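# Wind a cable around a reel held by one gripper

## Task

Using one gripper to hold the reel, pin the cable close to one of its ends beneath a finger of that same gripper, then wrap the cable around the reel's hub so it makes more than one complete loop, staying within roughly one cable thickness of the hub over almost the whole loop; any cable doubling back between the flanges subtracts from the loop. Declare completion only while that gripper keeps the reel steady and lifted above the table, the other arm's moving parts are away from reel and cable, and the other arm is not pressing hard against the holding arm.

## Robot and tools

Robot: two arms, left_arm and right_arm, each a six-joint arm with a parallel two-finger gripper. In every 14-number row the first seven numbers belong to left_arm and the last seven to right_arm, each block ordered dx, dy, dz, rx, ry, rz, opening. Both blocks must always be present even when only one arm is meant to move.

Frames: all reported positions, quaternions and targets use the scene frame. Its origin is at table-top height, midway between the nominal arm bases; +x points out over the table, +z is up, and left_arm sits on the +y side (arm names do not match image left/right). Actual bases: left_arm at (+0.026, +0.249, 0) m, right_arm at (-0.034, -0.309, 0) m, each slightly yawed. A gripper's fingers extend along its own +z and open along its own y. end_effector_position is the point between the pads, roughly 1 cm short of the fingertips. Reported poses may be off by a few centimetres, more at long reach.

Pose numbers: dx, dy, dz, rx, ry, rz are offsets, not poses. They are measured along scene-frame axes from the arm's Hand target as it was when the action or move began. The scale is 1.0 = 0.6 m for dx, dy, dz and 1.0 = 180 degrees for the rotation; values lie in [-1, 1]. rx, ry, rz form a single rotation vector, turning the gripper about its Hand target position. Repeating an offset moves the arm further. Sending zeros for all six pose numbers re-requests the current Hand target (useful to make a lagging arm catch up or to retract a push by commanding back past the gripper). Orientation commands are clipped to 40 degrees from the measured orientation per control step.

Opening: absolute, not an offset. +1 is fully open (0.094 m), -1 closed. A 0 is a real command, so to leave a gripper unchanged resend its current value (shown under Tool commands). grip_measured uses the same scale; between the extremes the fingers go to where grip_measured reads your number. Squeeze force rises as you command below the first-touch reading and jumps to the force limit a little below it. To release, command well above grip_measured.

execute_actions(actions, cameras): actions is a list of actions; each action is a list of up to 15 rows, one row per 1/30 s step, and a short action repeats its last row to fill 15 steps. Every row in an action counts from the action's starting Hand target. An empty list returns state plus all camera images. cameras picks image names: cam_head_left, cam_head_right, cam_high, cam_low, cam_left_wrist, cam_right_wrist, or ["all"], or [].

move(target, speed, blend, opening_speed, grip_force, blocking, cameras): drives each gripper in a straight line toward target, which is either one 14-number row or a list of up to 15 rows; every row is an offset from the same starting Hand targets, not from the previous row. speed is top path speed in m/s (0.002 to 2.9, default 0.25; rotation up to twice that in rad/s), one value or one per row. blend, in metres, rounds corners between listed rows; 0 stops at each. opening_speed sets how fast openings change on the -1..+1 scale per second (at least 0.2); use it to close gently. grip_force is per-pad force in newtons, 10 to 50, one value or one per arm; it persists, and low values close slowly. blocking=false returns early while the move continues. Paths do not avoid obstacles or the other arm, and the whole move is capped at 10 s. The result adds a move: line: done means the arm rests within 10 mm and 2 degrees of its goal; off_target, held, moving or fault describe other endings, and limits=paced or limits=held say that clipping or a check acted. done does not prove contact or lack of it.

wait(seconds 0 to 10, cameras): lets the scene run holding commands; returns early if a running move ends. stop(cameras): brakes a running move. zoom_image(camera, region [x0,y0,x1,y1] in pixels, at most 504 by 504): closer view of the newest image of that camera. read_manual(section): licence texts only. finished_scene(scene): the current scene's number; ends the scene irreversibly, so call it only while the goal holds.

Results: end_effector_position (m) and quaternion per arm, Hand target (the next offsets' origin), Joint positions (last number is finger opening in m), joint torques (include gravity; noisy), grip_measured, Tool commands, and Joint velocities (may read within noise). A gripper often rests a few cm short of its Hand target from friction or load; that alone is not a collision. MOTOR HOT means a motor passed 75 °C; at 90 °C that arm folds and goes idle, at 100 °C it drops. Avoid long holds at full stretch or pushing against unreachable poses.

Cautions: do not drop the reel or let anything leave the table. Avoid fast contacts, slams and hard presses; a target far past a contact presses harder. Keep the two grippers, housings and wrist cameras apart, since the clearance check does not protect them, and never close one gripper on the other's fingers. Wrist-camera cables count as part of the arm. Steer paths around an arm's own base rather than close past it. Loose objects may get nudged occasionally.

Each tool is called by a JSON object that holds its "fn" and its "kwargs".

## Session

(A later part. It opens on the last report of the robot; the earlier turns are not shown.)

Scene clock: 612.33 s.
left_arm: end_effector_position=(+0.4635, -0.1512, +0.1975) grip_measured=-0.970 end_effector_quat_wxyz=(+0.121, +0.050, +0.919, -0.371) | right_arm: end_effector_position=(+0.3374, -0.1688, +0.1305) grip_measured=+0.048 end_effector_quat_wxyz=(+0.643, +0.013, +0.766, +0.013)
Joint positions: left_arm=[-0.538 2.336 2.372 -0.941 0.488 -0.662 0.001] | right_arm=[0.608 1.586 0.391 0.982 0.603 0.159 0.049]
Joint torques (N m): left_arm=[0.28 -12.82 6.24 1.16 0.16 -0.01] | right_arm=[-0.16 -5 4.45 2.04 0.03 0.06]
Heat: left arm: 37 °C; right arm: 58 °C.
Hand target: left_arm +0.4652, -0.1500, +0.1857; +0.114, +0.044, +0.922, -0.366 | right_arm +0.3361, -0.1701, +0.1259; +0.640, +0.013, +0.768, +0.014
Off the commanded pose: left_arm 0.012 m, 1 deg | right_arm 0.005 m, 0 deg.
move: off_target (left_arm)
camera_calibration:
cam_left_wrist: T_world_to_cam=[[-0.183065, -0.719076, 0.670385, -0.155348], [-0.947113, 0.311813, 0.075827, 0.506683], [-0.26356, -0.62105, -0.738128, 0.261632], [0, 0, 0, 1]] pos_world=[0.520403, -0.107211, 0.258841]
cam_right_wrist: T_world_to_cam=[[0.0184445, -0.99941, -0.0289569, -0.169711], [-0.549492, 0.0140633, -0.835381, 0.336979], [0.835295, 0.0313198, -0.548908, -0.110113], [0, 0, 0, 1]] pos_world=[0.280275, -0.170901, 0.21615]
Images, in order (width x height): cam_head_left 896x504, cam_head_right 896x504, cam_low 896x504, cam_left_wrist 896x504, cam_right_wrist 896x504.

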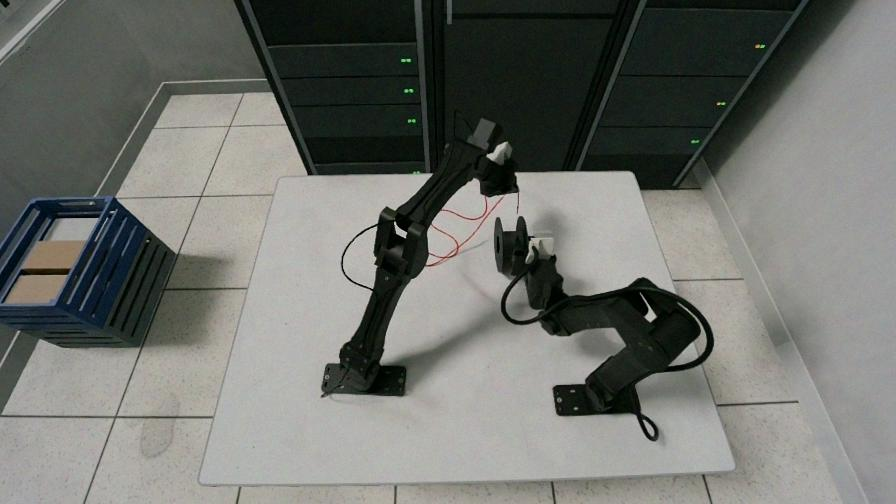

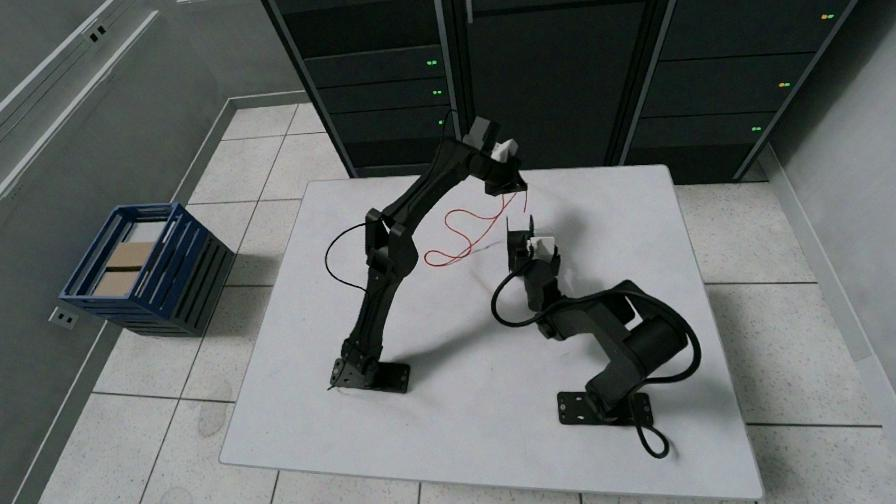

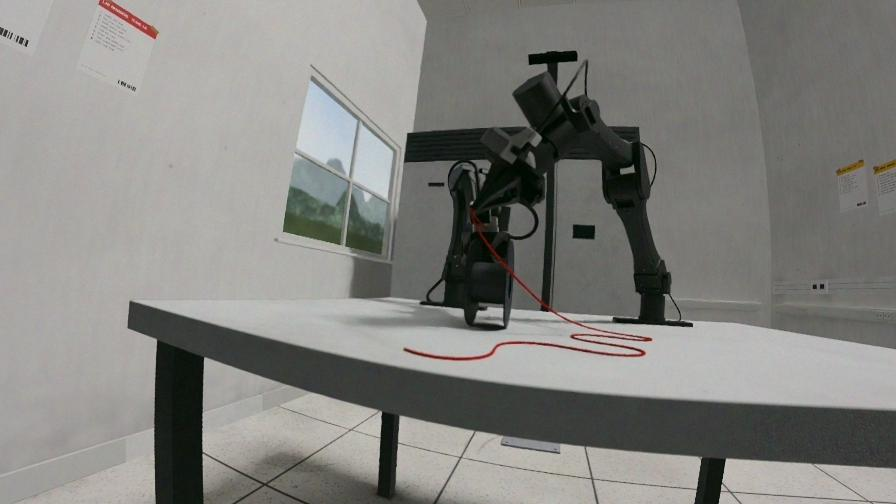

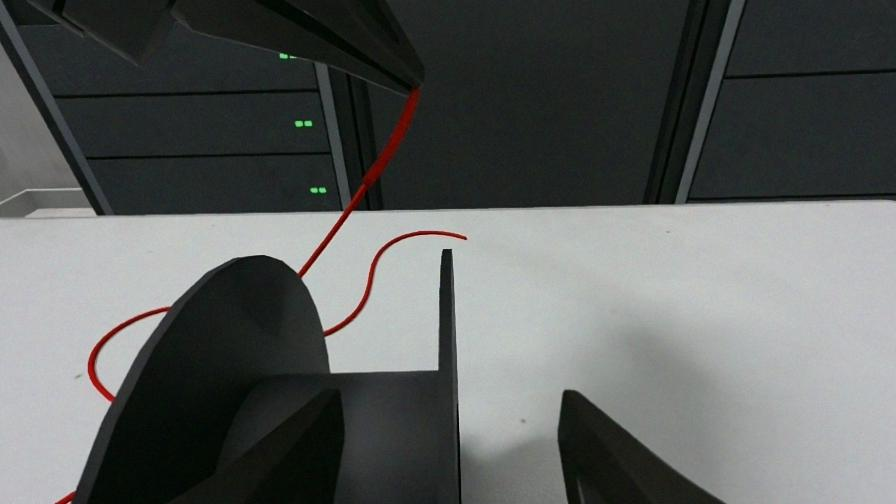

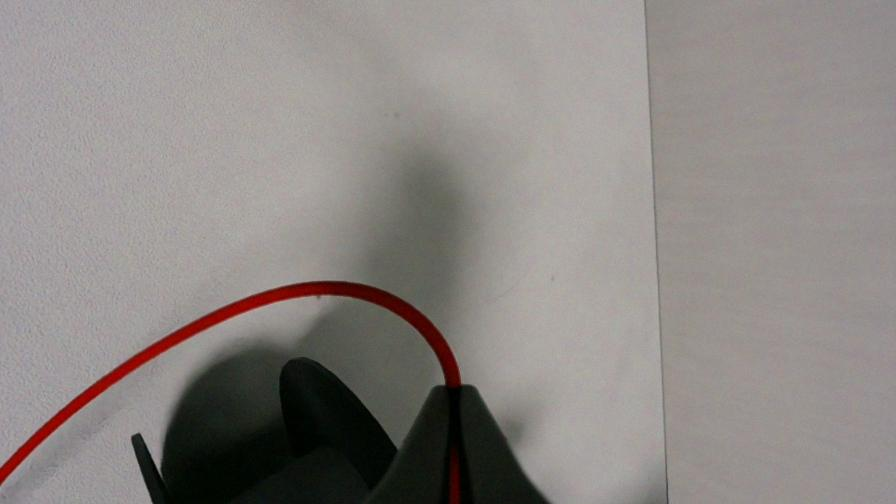

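{"fn": "move", "kwargs": {"target": [-0.0558, -0.0117, -0.0117, 0, -0.0556, 0.0278, -1, 0, 0, 0, 0, 0, 0, 0.05], "speed": 0.1, "cameras": ["cam_low", "cam_head_left", "cam_left_wrist"]}}

{"fn": "zoom_image", "kwargs": {"camera": "cam_left_wrist", "region": [250, 0, 600, 504]}}

Scene clock: 646.10 s.
left_arm: end_effector_position=(+0.4346, -0.1594, +0.1679) grip_measured=-0.970 end_effector_quat_wxyz=(+0.201, +0.037, +0.914, -0.351) | right_arm: end_effector_position=(+0.3374, -0.1688, +0.1305) grip_measured=+0.048 end_effector_quat_wxyz=(+0.643, +0.013, +0.766, +0.013)
Joint positions: left_arm=[-0.637 2.087 1.808 -0.499 0.287 -0.739 0.001] | right_arm=[0.608 1.586 0.391 0.982 0.603 0.159 0.049]
Joint torques (N m): left_arm=[-0.13 -14.97 6.22 1.31 0.02 -0.03] | right_arm=[-0.14 -4.97 4.46 2.03 0.02 0.06]
Heat: left arm: 35 °C; right arm: 58 °C.
Hand target: left_arm +0.4318, -0.1569, +0.1787; +0.210, +0.036, +0.910, -0.356 | right_arm +0.3361, -0.1701, +0.1259; +0.640, +0.013, +0.768, +0.014
Off the commanded pose: left_arm 0.011 m, 1 deg | right_arm 0.005 m, 0 deg.
move: off_target (left_arm)
camera_calibration:
cam_left_wrist: T_world_to_cam=[[-0.208665, -0.750729, 0.626789, -0.133312], [-0.972627, 0.22631, -0.0527387, 0.503189], [-0.102256, -0.620637, -0.777402, 0.163657], [0, 0, 0, 1]] pos_world=[0.478332, -0.112386, 0.237324]
Images, in order (width x height): cam_head_left 896x504, cam_low 896x504, cam_left_wrist 896x504.

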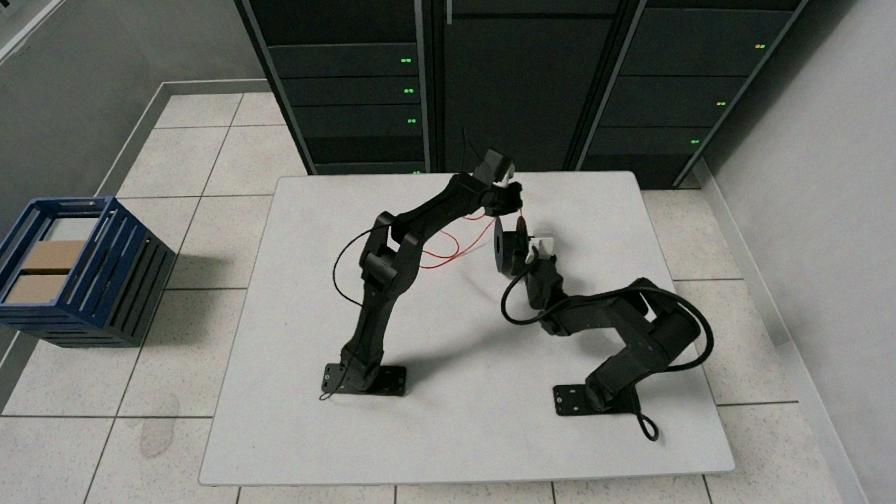

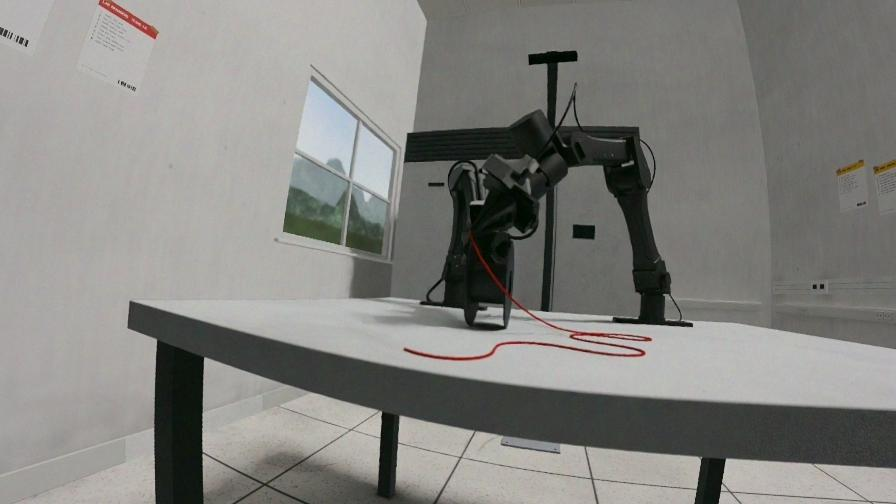

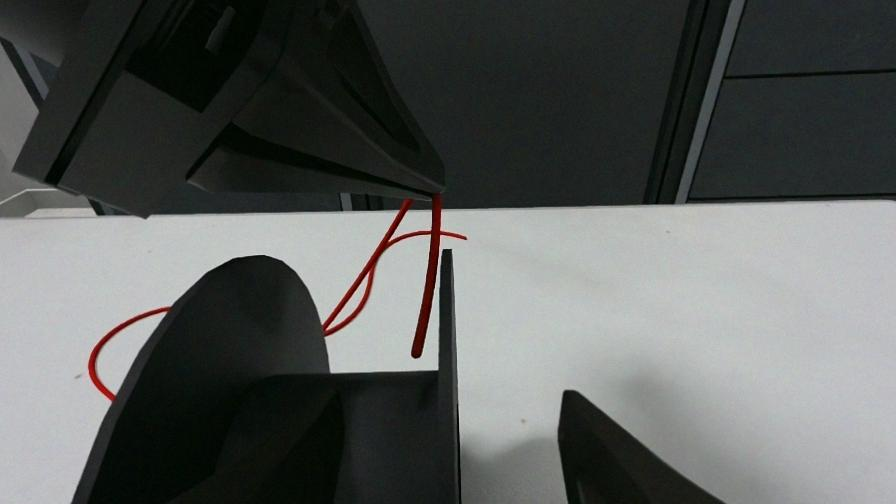

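Scaled by 1.000.

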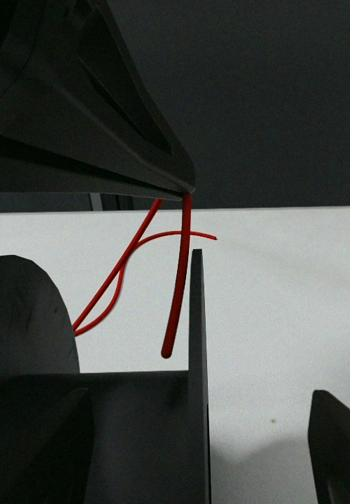

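{"fn": "move", "kwargs": {"target": [[-0.02, 0.01, 0.005, 0, 0.039, 0.017, -1, 0, 0, 0, 0, 0, 0, 0.05], [-0.0667, 0.01, 0.005, 0, 0.039, 0.017, -1, 0, 0, 0, 0, 0, 0, 0.05]], "speed": 0.07, "cameras": ["cam_low", "cam_head_left", "cam_left_wrist", "cam_right_wrist"]}}

{"fn": "zoom_image", "kwargs": {"camera": "cam_left_wrist", "region": [250, 150, 600, 504]}}

Scene clock: 690.53 s.
left_arm: end_effector_position=(+0.3933, -0.1546, +0.1748) grip_measured=-0.970 end_effector_quat_wxyz=(+0.156, -0.008, +0.924, -0.348) | right_arm: end_effector_position=(+0.3374, -0.1688, +0.1305) grip_measured=+0.048 end_effector_quat_wxyz=(+0.643, +0.013, +0.766, +0.013)
Joint positions: left_arm=[-0.683 1.987 1.724 -0.565 0.276 -0.869 0.001] | right_arm=[0.608 1.586 0.391 0.982 0.603 0.159 0.049]
Joint torques (N m): left_arm=[0.03 -13.85 6.56 1.24 0 -0.1] | right_arm=[-0.14 -5.01 4.46 2.04 0.02 0.06]
Heat: left arm: 44 °C; right arm: 58 °C.
Hand target: left_arm +0.3917, -0.1510, +0.1818; +0.163, -0.011, +0.922, -0.351 | right_arm +0.3361, -0.1701, +0.1259; +0.640, +0.013, +0.768, +0.014
Off the commanded pose: left_arm 0.008 m, 1 deg | right_arm 0.005 m, 0 deg.
move: done
camera_calibration:
cam_left_wrist: T_world_to_cam=[[-0.0948322, -0.757264, 0.646188, -0.191817], [-0.982488, 0.175777, 0.0618052, 0.438328], [-0.160388, -0.62901, -0.760672, 0.186357], [0, 0, 0, 1]] pos_world=[0.442351, -0.105083, 0.238615]
cam_right_wrist: T_world_to_cam=[[0.0184445, -0.99941, -0.0289569, -0.169711], [-0.549492, 0.0140633, -0.835381, 0.336979], [0.835295, 0.0313198, -0.548908, -0.110113], [0, 0, 0, 1]] pos_world=[0.280275, -0.170901, 0.21615]
Images, in order (width x height): cam_head_left 896x504, cam_low 896x504, cam_left_wrist 896x504, cam_right_wrist 896x504.

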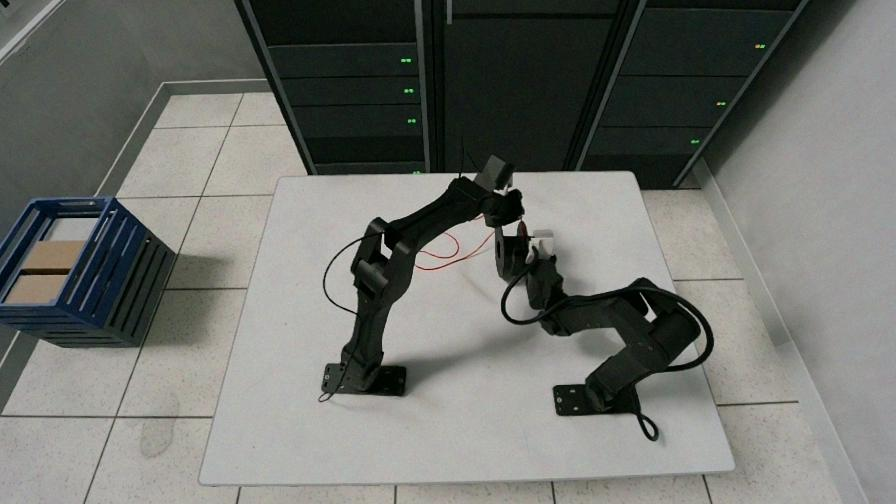

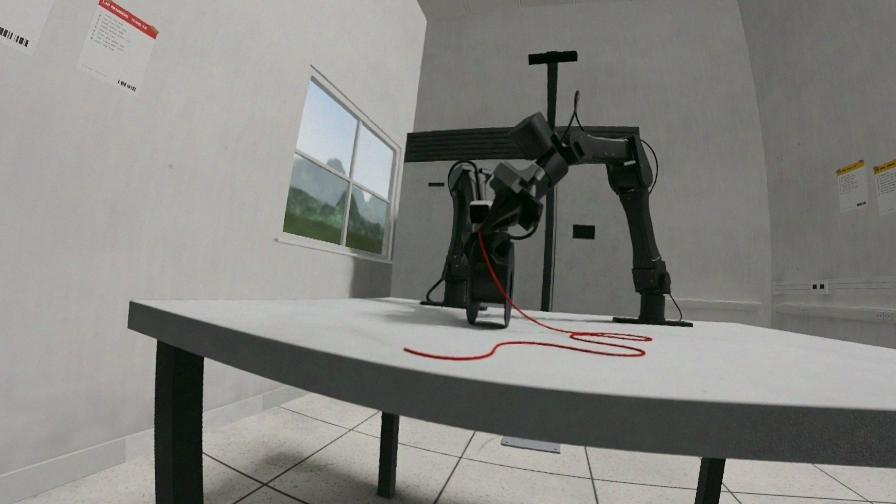

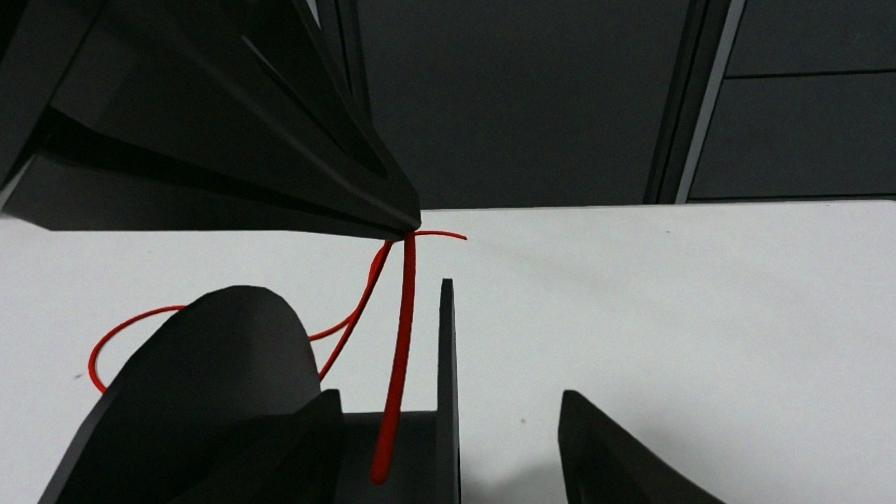

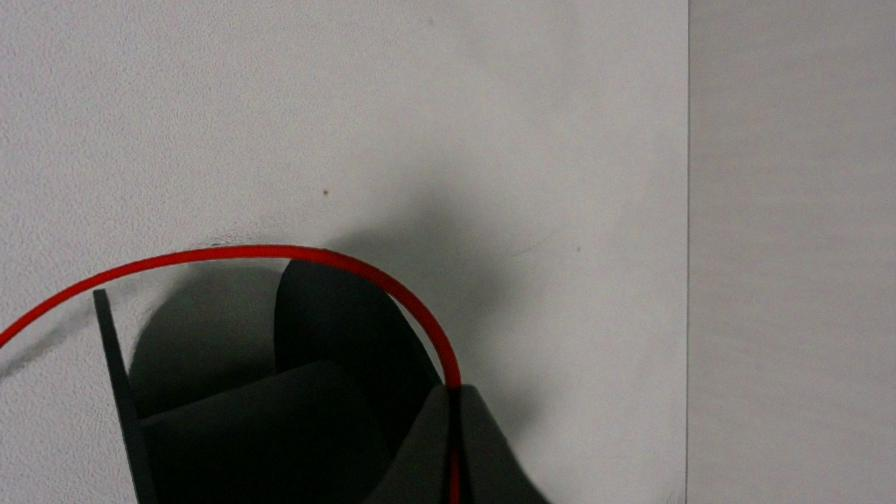

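Scaled by 1.424 from the camera's 896x504 image, which has a finer 1280x720 frame.

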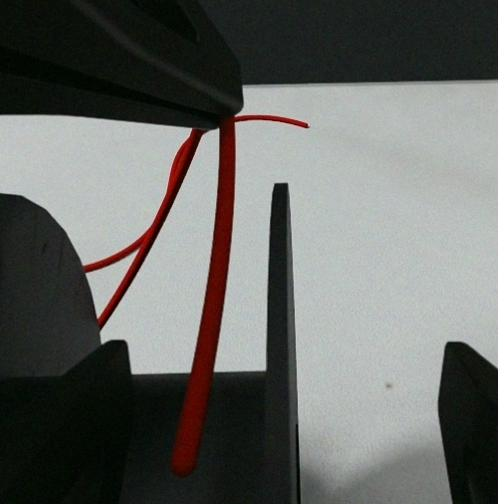

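{"fn": "move", "kwargs": {"target": [-0.0333, -0.003, -0.01, 0, 0, 0, -1, 0, 0, 0, 0, 0, 0, 0.05], "speed": 0.05, "cameras": ["cam_left_wrist", "cam_low"]}}

{"fn": "zoom_image", "kwargs": {"camera": "cam_left_wrist", "region": [250, 150, 600, 504]}}

Scene clock: 715.20 s.
left_arm: end_effector_position=(+0.3743, -0.1562, +0.1679) grip_measured=-0.970 end_effector_quat_wxyz=(+0.156, -0.008, +0.925, -0.347) | right_arm: end_effector_position=(+0.3374, -0.1688, +0.1305) grip_measured=+0.048 end_effector_quat_wxyz=(+0.643, +0.013, +0.766, +0.013)
Joint positions: left_arm=[-0.717 1.937 1.627 -0.513 0.252 -0.896 0.001] | right_arm=[0.608 1.586 0.391 0.982 0.603 0.159 0.049]
Joint torques (N m): left_arm=[0.03 -13.78 6.2 1.24 0.02 -0.1] | right_arm=[-0.16 -5 4.46 2.02 0.02 0.06]
Heat: left arm: 41 °C; right arm: 58 °C.
Hand target: left_arm +0.3718, -0.1528, +0.1759; +0.164, -0.011, +0.922, -0.352 | right_arm +0.3361, -0.1701, +0.1259; +0.640, +0.013, +0.768, +0.014
Off the commanded pose: left_arm 0.009 m, 1 deg | right_arm 0.005 m, 0 deg.
move: done
camera_calibration:
cam_left_wrist: T_world_to_cam=[[-0.0928703, -0.758427, 0.645107, -0.191074], [-0.982644, 0.174307, 0.063463, 0.419893], [-0.160579, -0.628017, -0.761452, 0.177422], [0, 0, 0, 1]] pos_world=[0.423351, -0.106682, 0.231713]
Images, in order (width x height): cam_low 896x504, cam_left_wrist 896x504.

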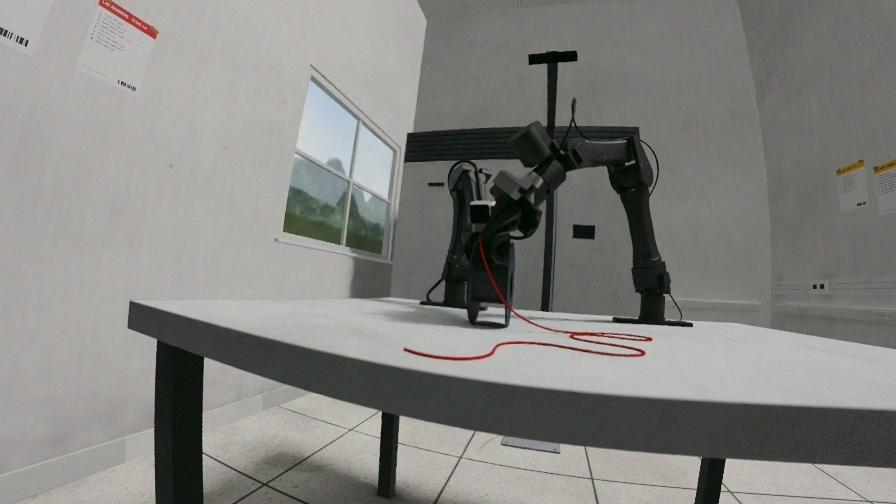

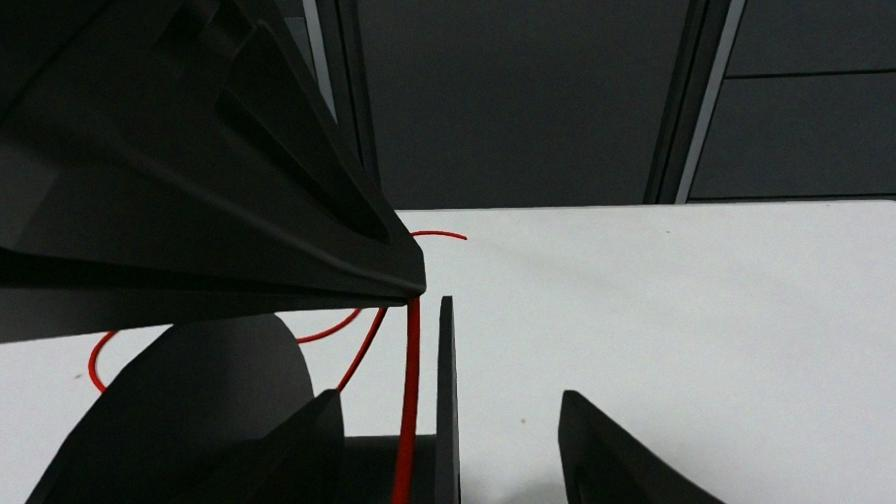

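Scaled by 1.424 from the camera's 896x504 image, which has a finer 1280x720 frame.

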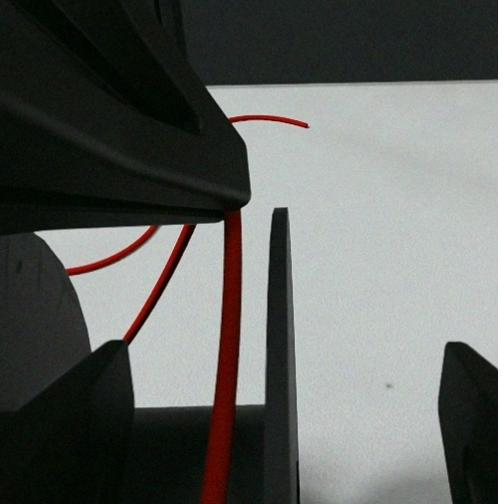

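{"fn": "move", "kwargs": {"target": [0, 0, 0, 0, 0, 0, -1, 0, 0, 0, 0, 0, 0, -1], "speed": 0.05, "opening_speed": 0.4, "cameras": ["cam_left_wrist", "cam_right_wrist"]}}

{"fn": "zoom_image", "kwargs": {"camera": "cam_left_wrist", "region": [250, 250, 600, 504]}}

Scene clock: 730.17 s.
left_arm: end_effector_position=(+0.3748, -0.1564, +0.1683) grip_measured=-0.970 end_effector_quat_wxyz=(+0.157, -0.009, +0.924, -0.348) | right_arm: end_effector_position=(+0.3375, -0.1684, +0.1306) grip_measured=-0.888 end_effector_quat_wxyz=(+0.643, +0.011, +0.766, +0.014)
Joint positions: left_arm=[-0.717 1.937 1.627 -0.51 0.251 -0.897 0.001] | right_arm=[0.608 1.586 0.391 0.983 0.601 0.157 0.005]
Joint torques (N m): left_arm=[-0.2 -13.59 6.34 1.18 -0.03 -0.06] | right_arm=[-0.14 -5 4.48 2.02 0.03 0.08]
Heat: left arm: 39 °C; right arm: 58 °C.
Hand target: left_arm +0.3719, -0.1528, +0.1759; +0.164, -0.011, +0.922, -0.352 | right_arm +0.3361, -0.1702, +0.1260; +0.640, +0.013, +0.768, +0.013
Off the commanded pose: left_arm 0.009 m, 1 deg | right_arm 0.005 m, 0 deg.
move: done
camera_calibration:
cam_left_wrist: T_world_to_cam=[[-0.0931601, -0.757573, 0.646068, -0.19139], [-0.983007, 0.173069, 0.0611945, 0.420731], [-0.158174, -0.629388, -0.760823, 0.176401], [0, 0, 0, 1]] pos_world=[0.423654, -0.106783, 0.232115]
cam_right_wrist: T_world_to_cam=[[0.0211283, -0.999408, -0.0271345, -0.170359], [-0.549189, 0.0110774, -0.835625, 0.336509], [0.835431, 0.0325573, -0.54863, -0.109959], [0, 0, 0, 1]] pos_world=[0.28027, -0.170406, 0.216245]
Images, in order (width x height): cam_left_wrist 896x504, cam_right_wrist 896x504.

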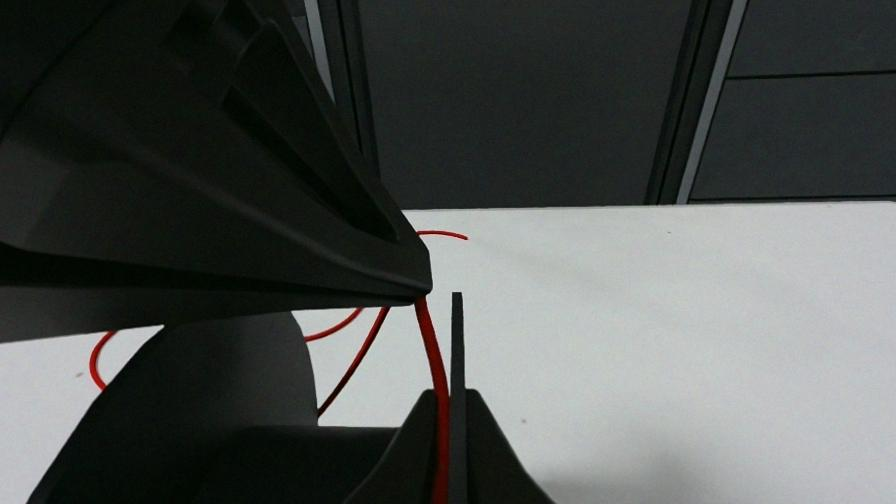

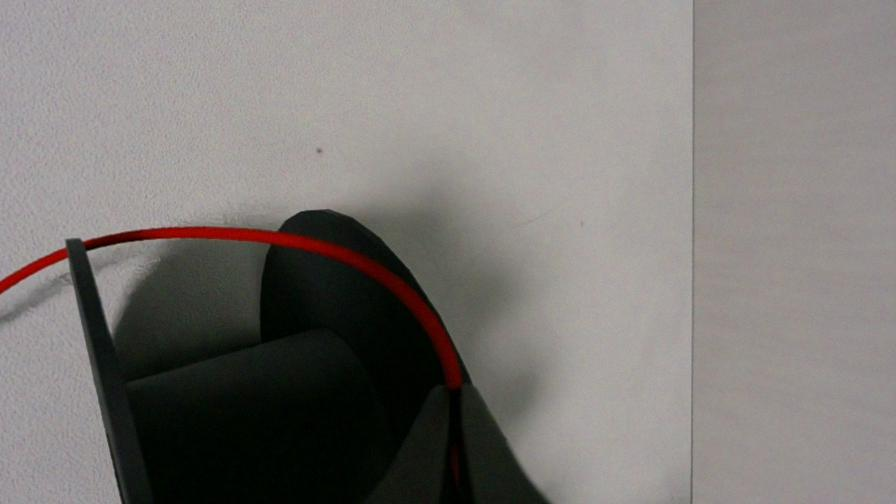

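Scaled by 1.440 from the camera's 896x504 image, which has a finer 1280x720 frame.

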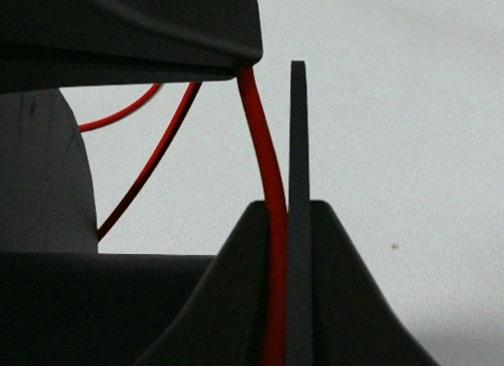

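{"fn": "move", "kwargs": {"target": [[0, 0, 0, 0, 0, 0, -0.9, 0, 0, 0, 0, 0, 0, -1], [0.12, 0.005, 0.0, 0, 0, 0, -0.9, 0, 0, 0, 0, 0, 0, -1], [0.21, 0.005, -0.03, 0, 0, 0, -0.9, 0, 0, 0, 0, 0, 0, -1]], "speed": 0.1, "blend": [0, 0.02, 0], "cameras": ["cam_left_wrist", "cam_right_wrist", "cam_low"]}}

{"fn": "zoom_image", "kwargs": {"camera": "cam_low", "region": [420, 170, 620, 350]}}

Scene clock: 836.77 s.
left_arm: end_effector_position=(+0.4959, -0.1467, +0.1587) grip_measured=-0.903 end_effector_quat_wxyz=(+0.164, -0.018, +0.922, -0.351) | right_arm: end_effector_position=(+0.3375, -0.1684, +0.1306) grip_measured=-0.888 end_effector_quat_wxyz=(+0.643, +0.011, +0.766, +0.014)
Joint positions: left_arm=[-0.537 2.33 2.199 -0.712 0.36 -0.776 0.005] | right_arm=[0.608 1.586 0.391 0.983 0.601 0.157 0.005]
Joint torques (N m): left_arm=[0.06 -12.27 11.26 0.99 0.19 0.19] | right_arm=[-0.17 -4.97 4.45 2.02 0.04 0.08]
Heat: left arm: 40 °C; right arm: 57 °C.
Hand target: left_arm +0.4977, -0.1498, +0.1578; +0.163, -0.011, +0.922, -0.352 | right_arm +0.3361, -0.1702, +0.1260; +0.640, +0.013, +0.768, +0.014
Off the commanded pose: left_arm 0.004 m, 1 deg | right_arm 0.005 m, 0 deg.
move: done
camera_calibration:
cam_left_wrist: T_world_to_cam=[[-0.0822448, -0.752879, 0.653001, -0.172454], [-0.986974, 0.152434, 0.0514402, 0.539201], [-0.138267, -0.640264, -0.755609, 0.182169], [0, 0, 0, 1]] pos_world=[0.543182, -0.0953927, 0.222524]
cam_right_wrist: T_world_to_cam=[[0.0211283, -0.999408, -0.0271345, -0.170359], [-0.549189, 0.0110774, -0.835625, 0.336509], [0.835431, 0.0325573, -0.54863, -0.109959], [0, 0, 0, 1]] pos_world=[0.28027, -0.170406, 0.216245]
Images, in order (width x height): cam_low 896x504, cam_left_wrist 896x504, cam_right_wrist 896x504.

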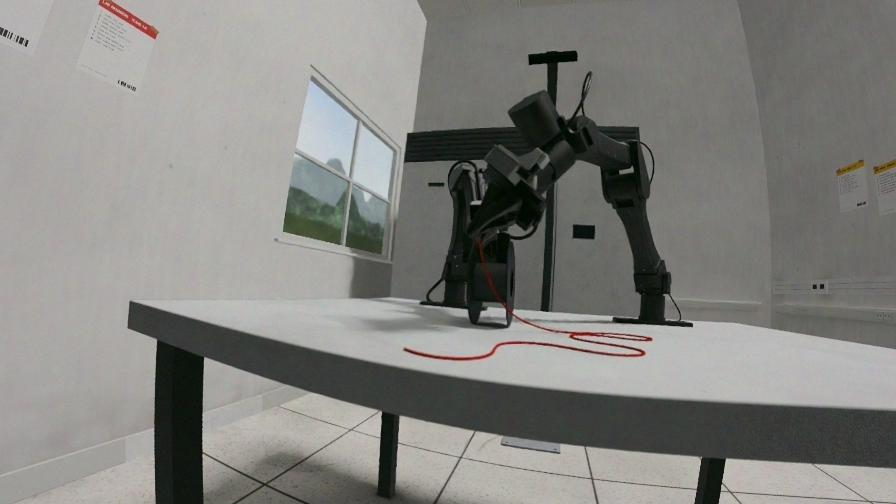

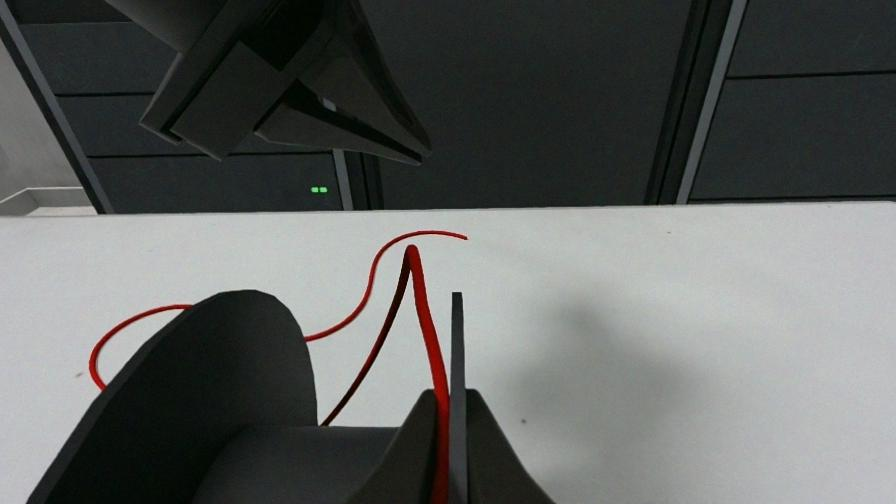

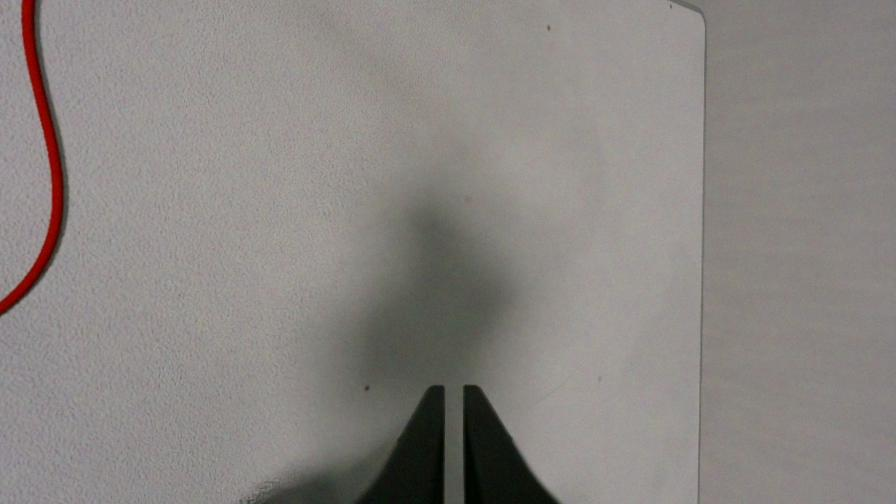

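Scaled by 2.520 from the camera's 896x504 image, which has a finer 1280x720 frame.

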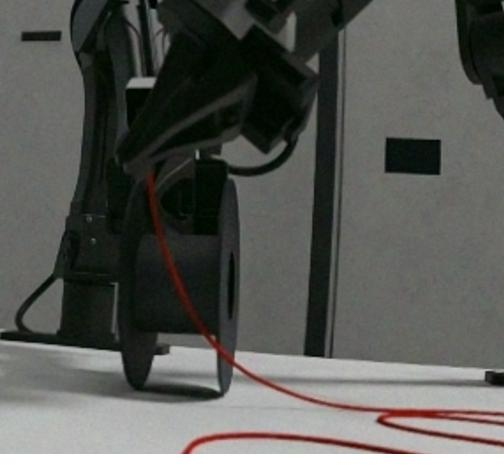

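{"fn": "move", "kwargs": {"target": [[-0.03, 0.15, 0.15, 0, 0, 0, -0.9, 0, 0, 0, 0, 0, 0, -1], [-0.05, 0.38, 0.22, 0, 0, 0, -0.3, 0.02, 0.07, 0.3, 0, 0, 0, -1], [-0.05, 0.42, 0.22, 0, 0, 0, 0.1, 0.04, 0.14, 0.575, 0, 0, 0, -1]], "speed": 0.2, "blend": 0.04, "cameras": ["cam_left_wrist", "cam_head_left", "cam_low", "cam_high"]}}

{"fn": "zoom_image", "kwargs": {"camera": "cam_low", "region": [480, 80, 680, 360]}}

Scene clock: 873.33 s.
left_arm: end_effector_position=(+0.4699, +0.1025, +0.2747) grip_measured=+0.097 end_effector_quat_wxyz=(+0.149, -0.022, +0.926, -0.345) | right_arm: end_effector_position=(+0.3612, -0.0854, +0.4498) grip_measured=-0.888 end_effector_quat_wxyz=(+0.622, -0.010, +0.783, -0.005)
Joint positions: left_arm=[-0.024 2.027 2.247 -1.343 0.651 -0.285 0.052] | right_arm=[0.778 1.609 1.912 -0.621 0.759 0.203 0.005]
Joint torques (N m): left_arm=[0.54 -11.52 10 0.62 0.35 0.2] | right_arm=[0.43 -7.17 8.96 2.13 0.22 0.16]
Heat: left arm: 39 °C; right arm: 58 °C.
Hand target: left_arm +0.4677, +0.1021, +0.2898; +0.163, -0.010, +0.922, -0.351 | right_arm +0.3601, -0.0861, +0.4709; +0.640, +0.013, +0.768, +0.014
Off the commanded pose: left_arm 0.015 m, 2 deg | right_arm 0.021 m, 4 deg.
move: off_target (left_arm, right_arm); blend cut to 0 m at target 2; target 2's new opening was sent with left_arm's hand 0.018 m and 3 deg from that target; target 3's new opening was sent with left_arm's hand 0.015 m and 2 deg from that target
camera_calibration:
cam_left_wrist: T_world_to_cam=[[-0.0628962, -0.761058, 0.645627, -0.0688594], [-0.984392, 0.15385, 0.0854582, 0.458869], [-0.164368, -0.630175, -0.758856, 0.437853], [0, 0, 0, 1]] pos_world=[0.519345, 0.152921, 0.337511]
Images, in order (width x height): cam_head_left 896x504, cam_high 896x504, cam_low 896x504, cam_left_wrist 896x504.

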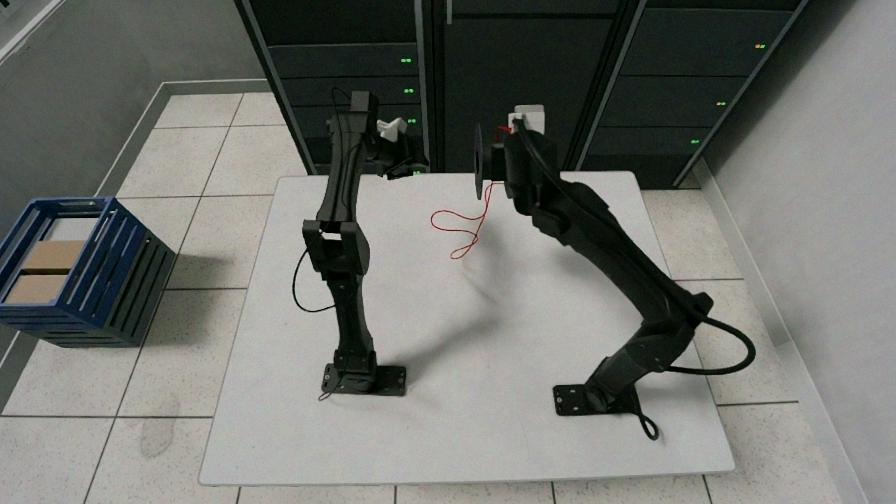

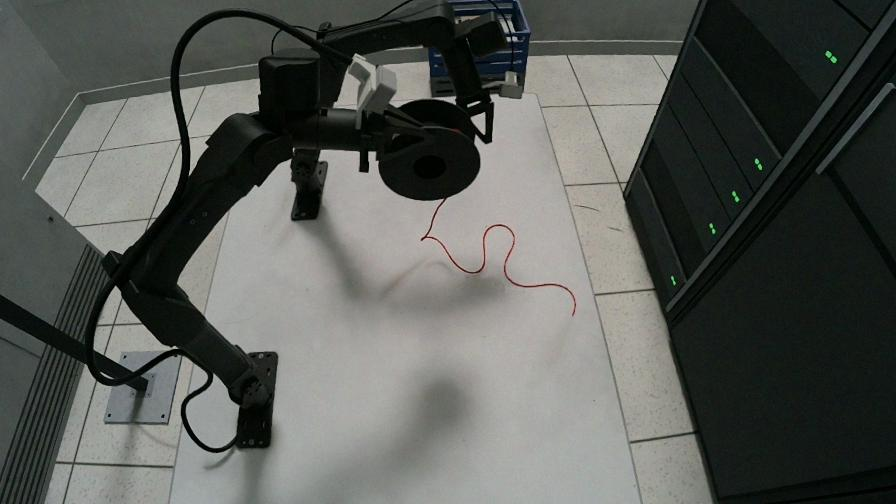

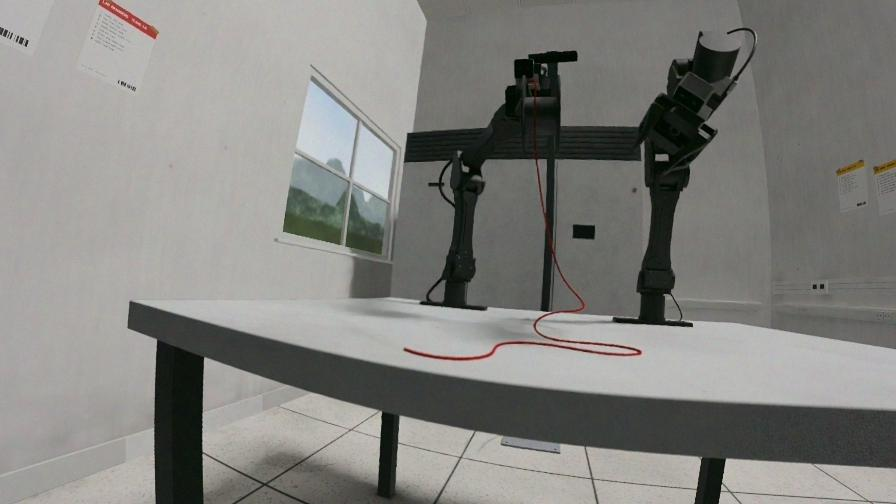

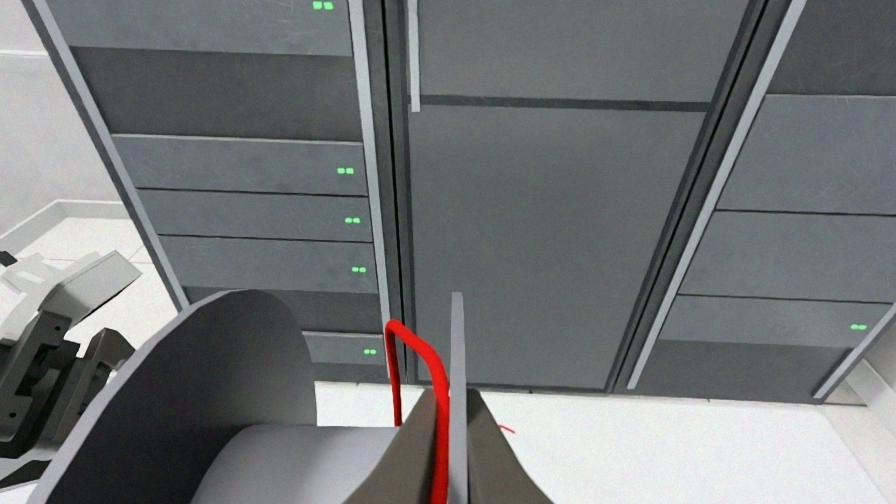

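Scaled by 1.800 from the camera's 896x504 image, which has a finer 1280x720 frame.

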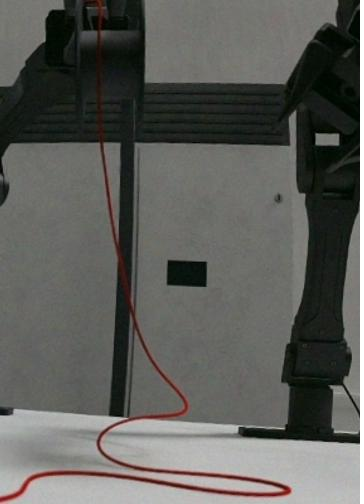

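{"fn": "move", "kwargs": {"target": [-0.1512, -0.0718, -0.3447, -0.0457, -0.3711, -0.221, 0.1, 0, 0, 0, 0, 0, 0, -1], "speed": 0.2, "cameras": ["cam_head_left", "cam_right_wrist", "cam_low"]}}

Scene clock: 913.00 s.
left_arm: end_effector_position=(+0.3838, +0.0580, +0.0929) grip_measured=+0.097 end_effector_quat_wxyz=(+0.521, +0.472, +0.601, -0.380) | right_arm: end_effector_position=(+0.3612, -0.0854, +0.4498) grip_measured=-0.888 end_effector_quat_wxyz=(+0.622, -0.010, +0.783, -0.005)
Joint positions: left_arm=[-0.006 1.92 0.684 0.766 1.191 0.476 0.052] | right_arm=[0.778 1.609 1.912 -0.621 0.759 0.203 0.005]
Joint torques (N m): left_arm=[0.46 -6.54 3.56 1.19 0.31 -0.02] | right_arm=[0.43 -7.17 8.98 2.13 0.22 0.15]
Heat: left arm: 39 °C; right arm: 61 °C.
Hand target: left_arm +0.3771, +0.0591, +0.0829; +0.510, +0.466, +0.608, -0.392 | right_arm +0.3601, -0.0861, +0.4709; +0.640, +0.013, +0.768, +0.014
Off the commanded pose: left_arm 0.012 m, 2 deg | right_arm 0.021 m, 4 deg.
move: off_target (left_arm, right_arm)
camera_calibration:
cam_right_wrist: T_world_to_cam=[[0.0297092, -0.999212, 0.0263176, -0.106443], [-0.593686, -0.0388216, -0.80376, 0.612853], [0.804148, 0.0082547, -0.594371, 0.0723408], [0, 0, 0, 1]] pos_world=[0.308832, -0.0831648, 0.538385]
Images, in order (width x height): cam_head_left 896x504, cam_low 896x504, cam_right_wrist 896x504.

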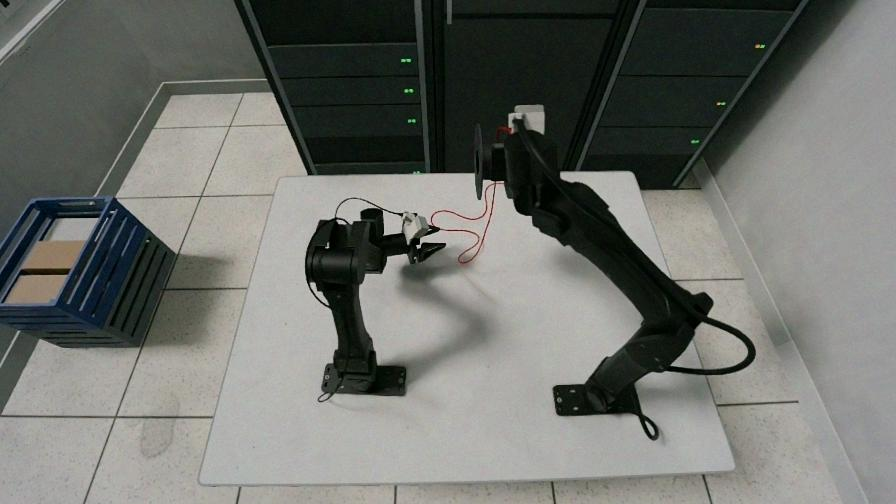

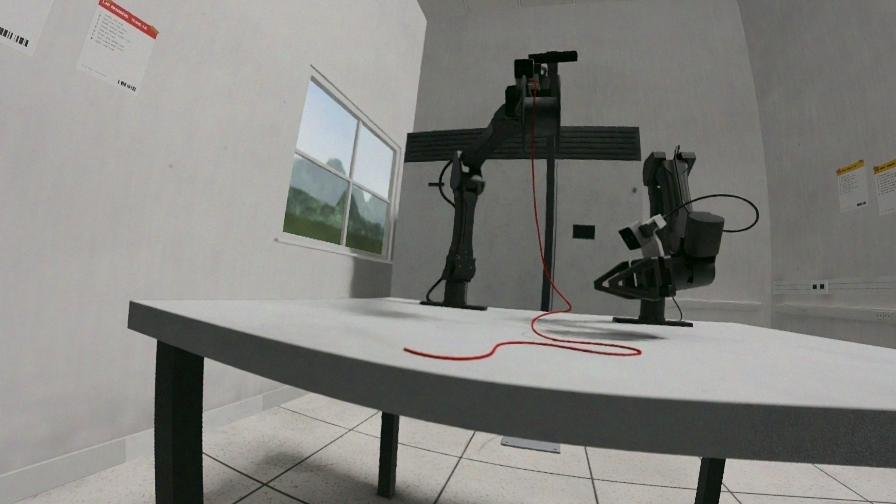

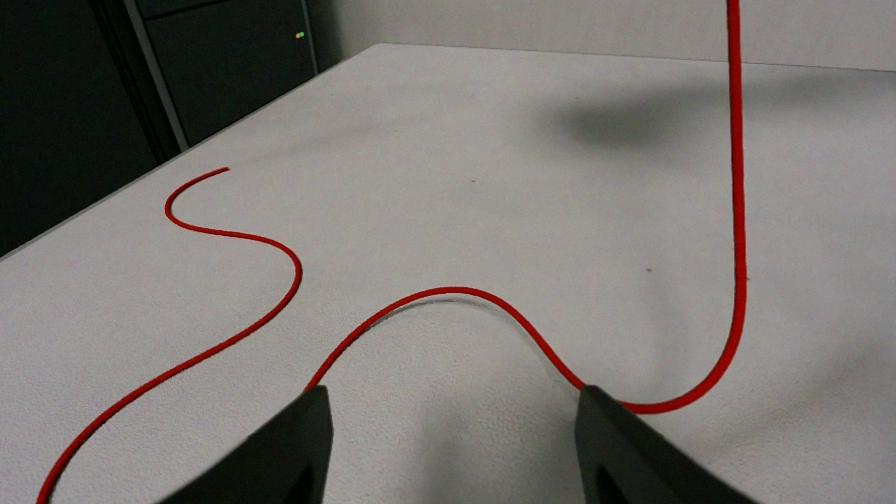

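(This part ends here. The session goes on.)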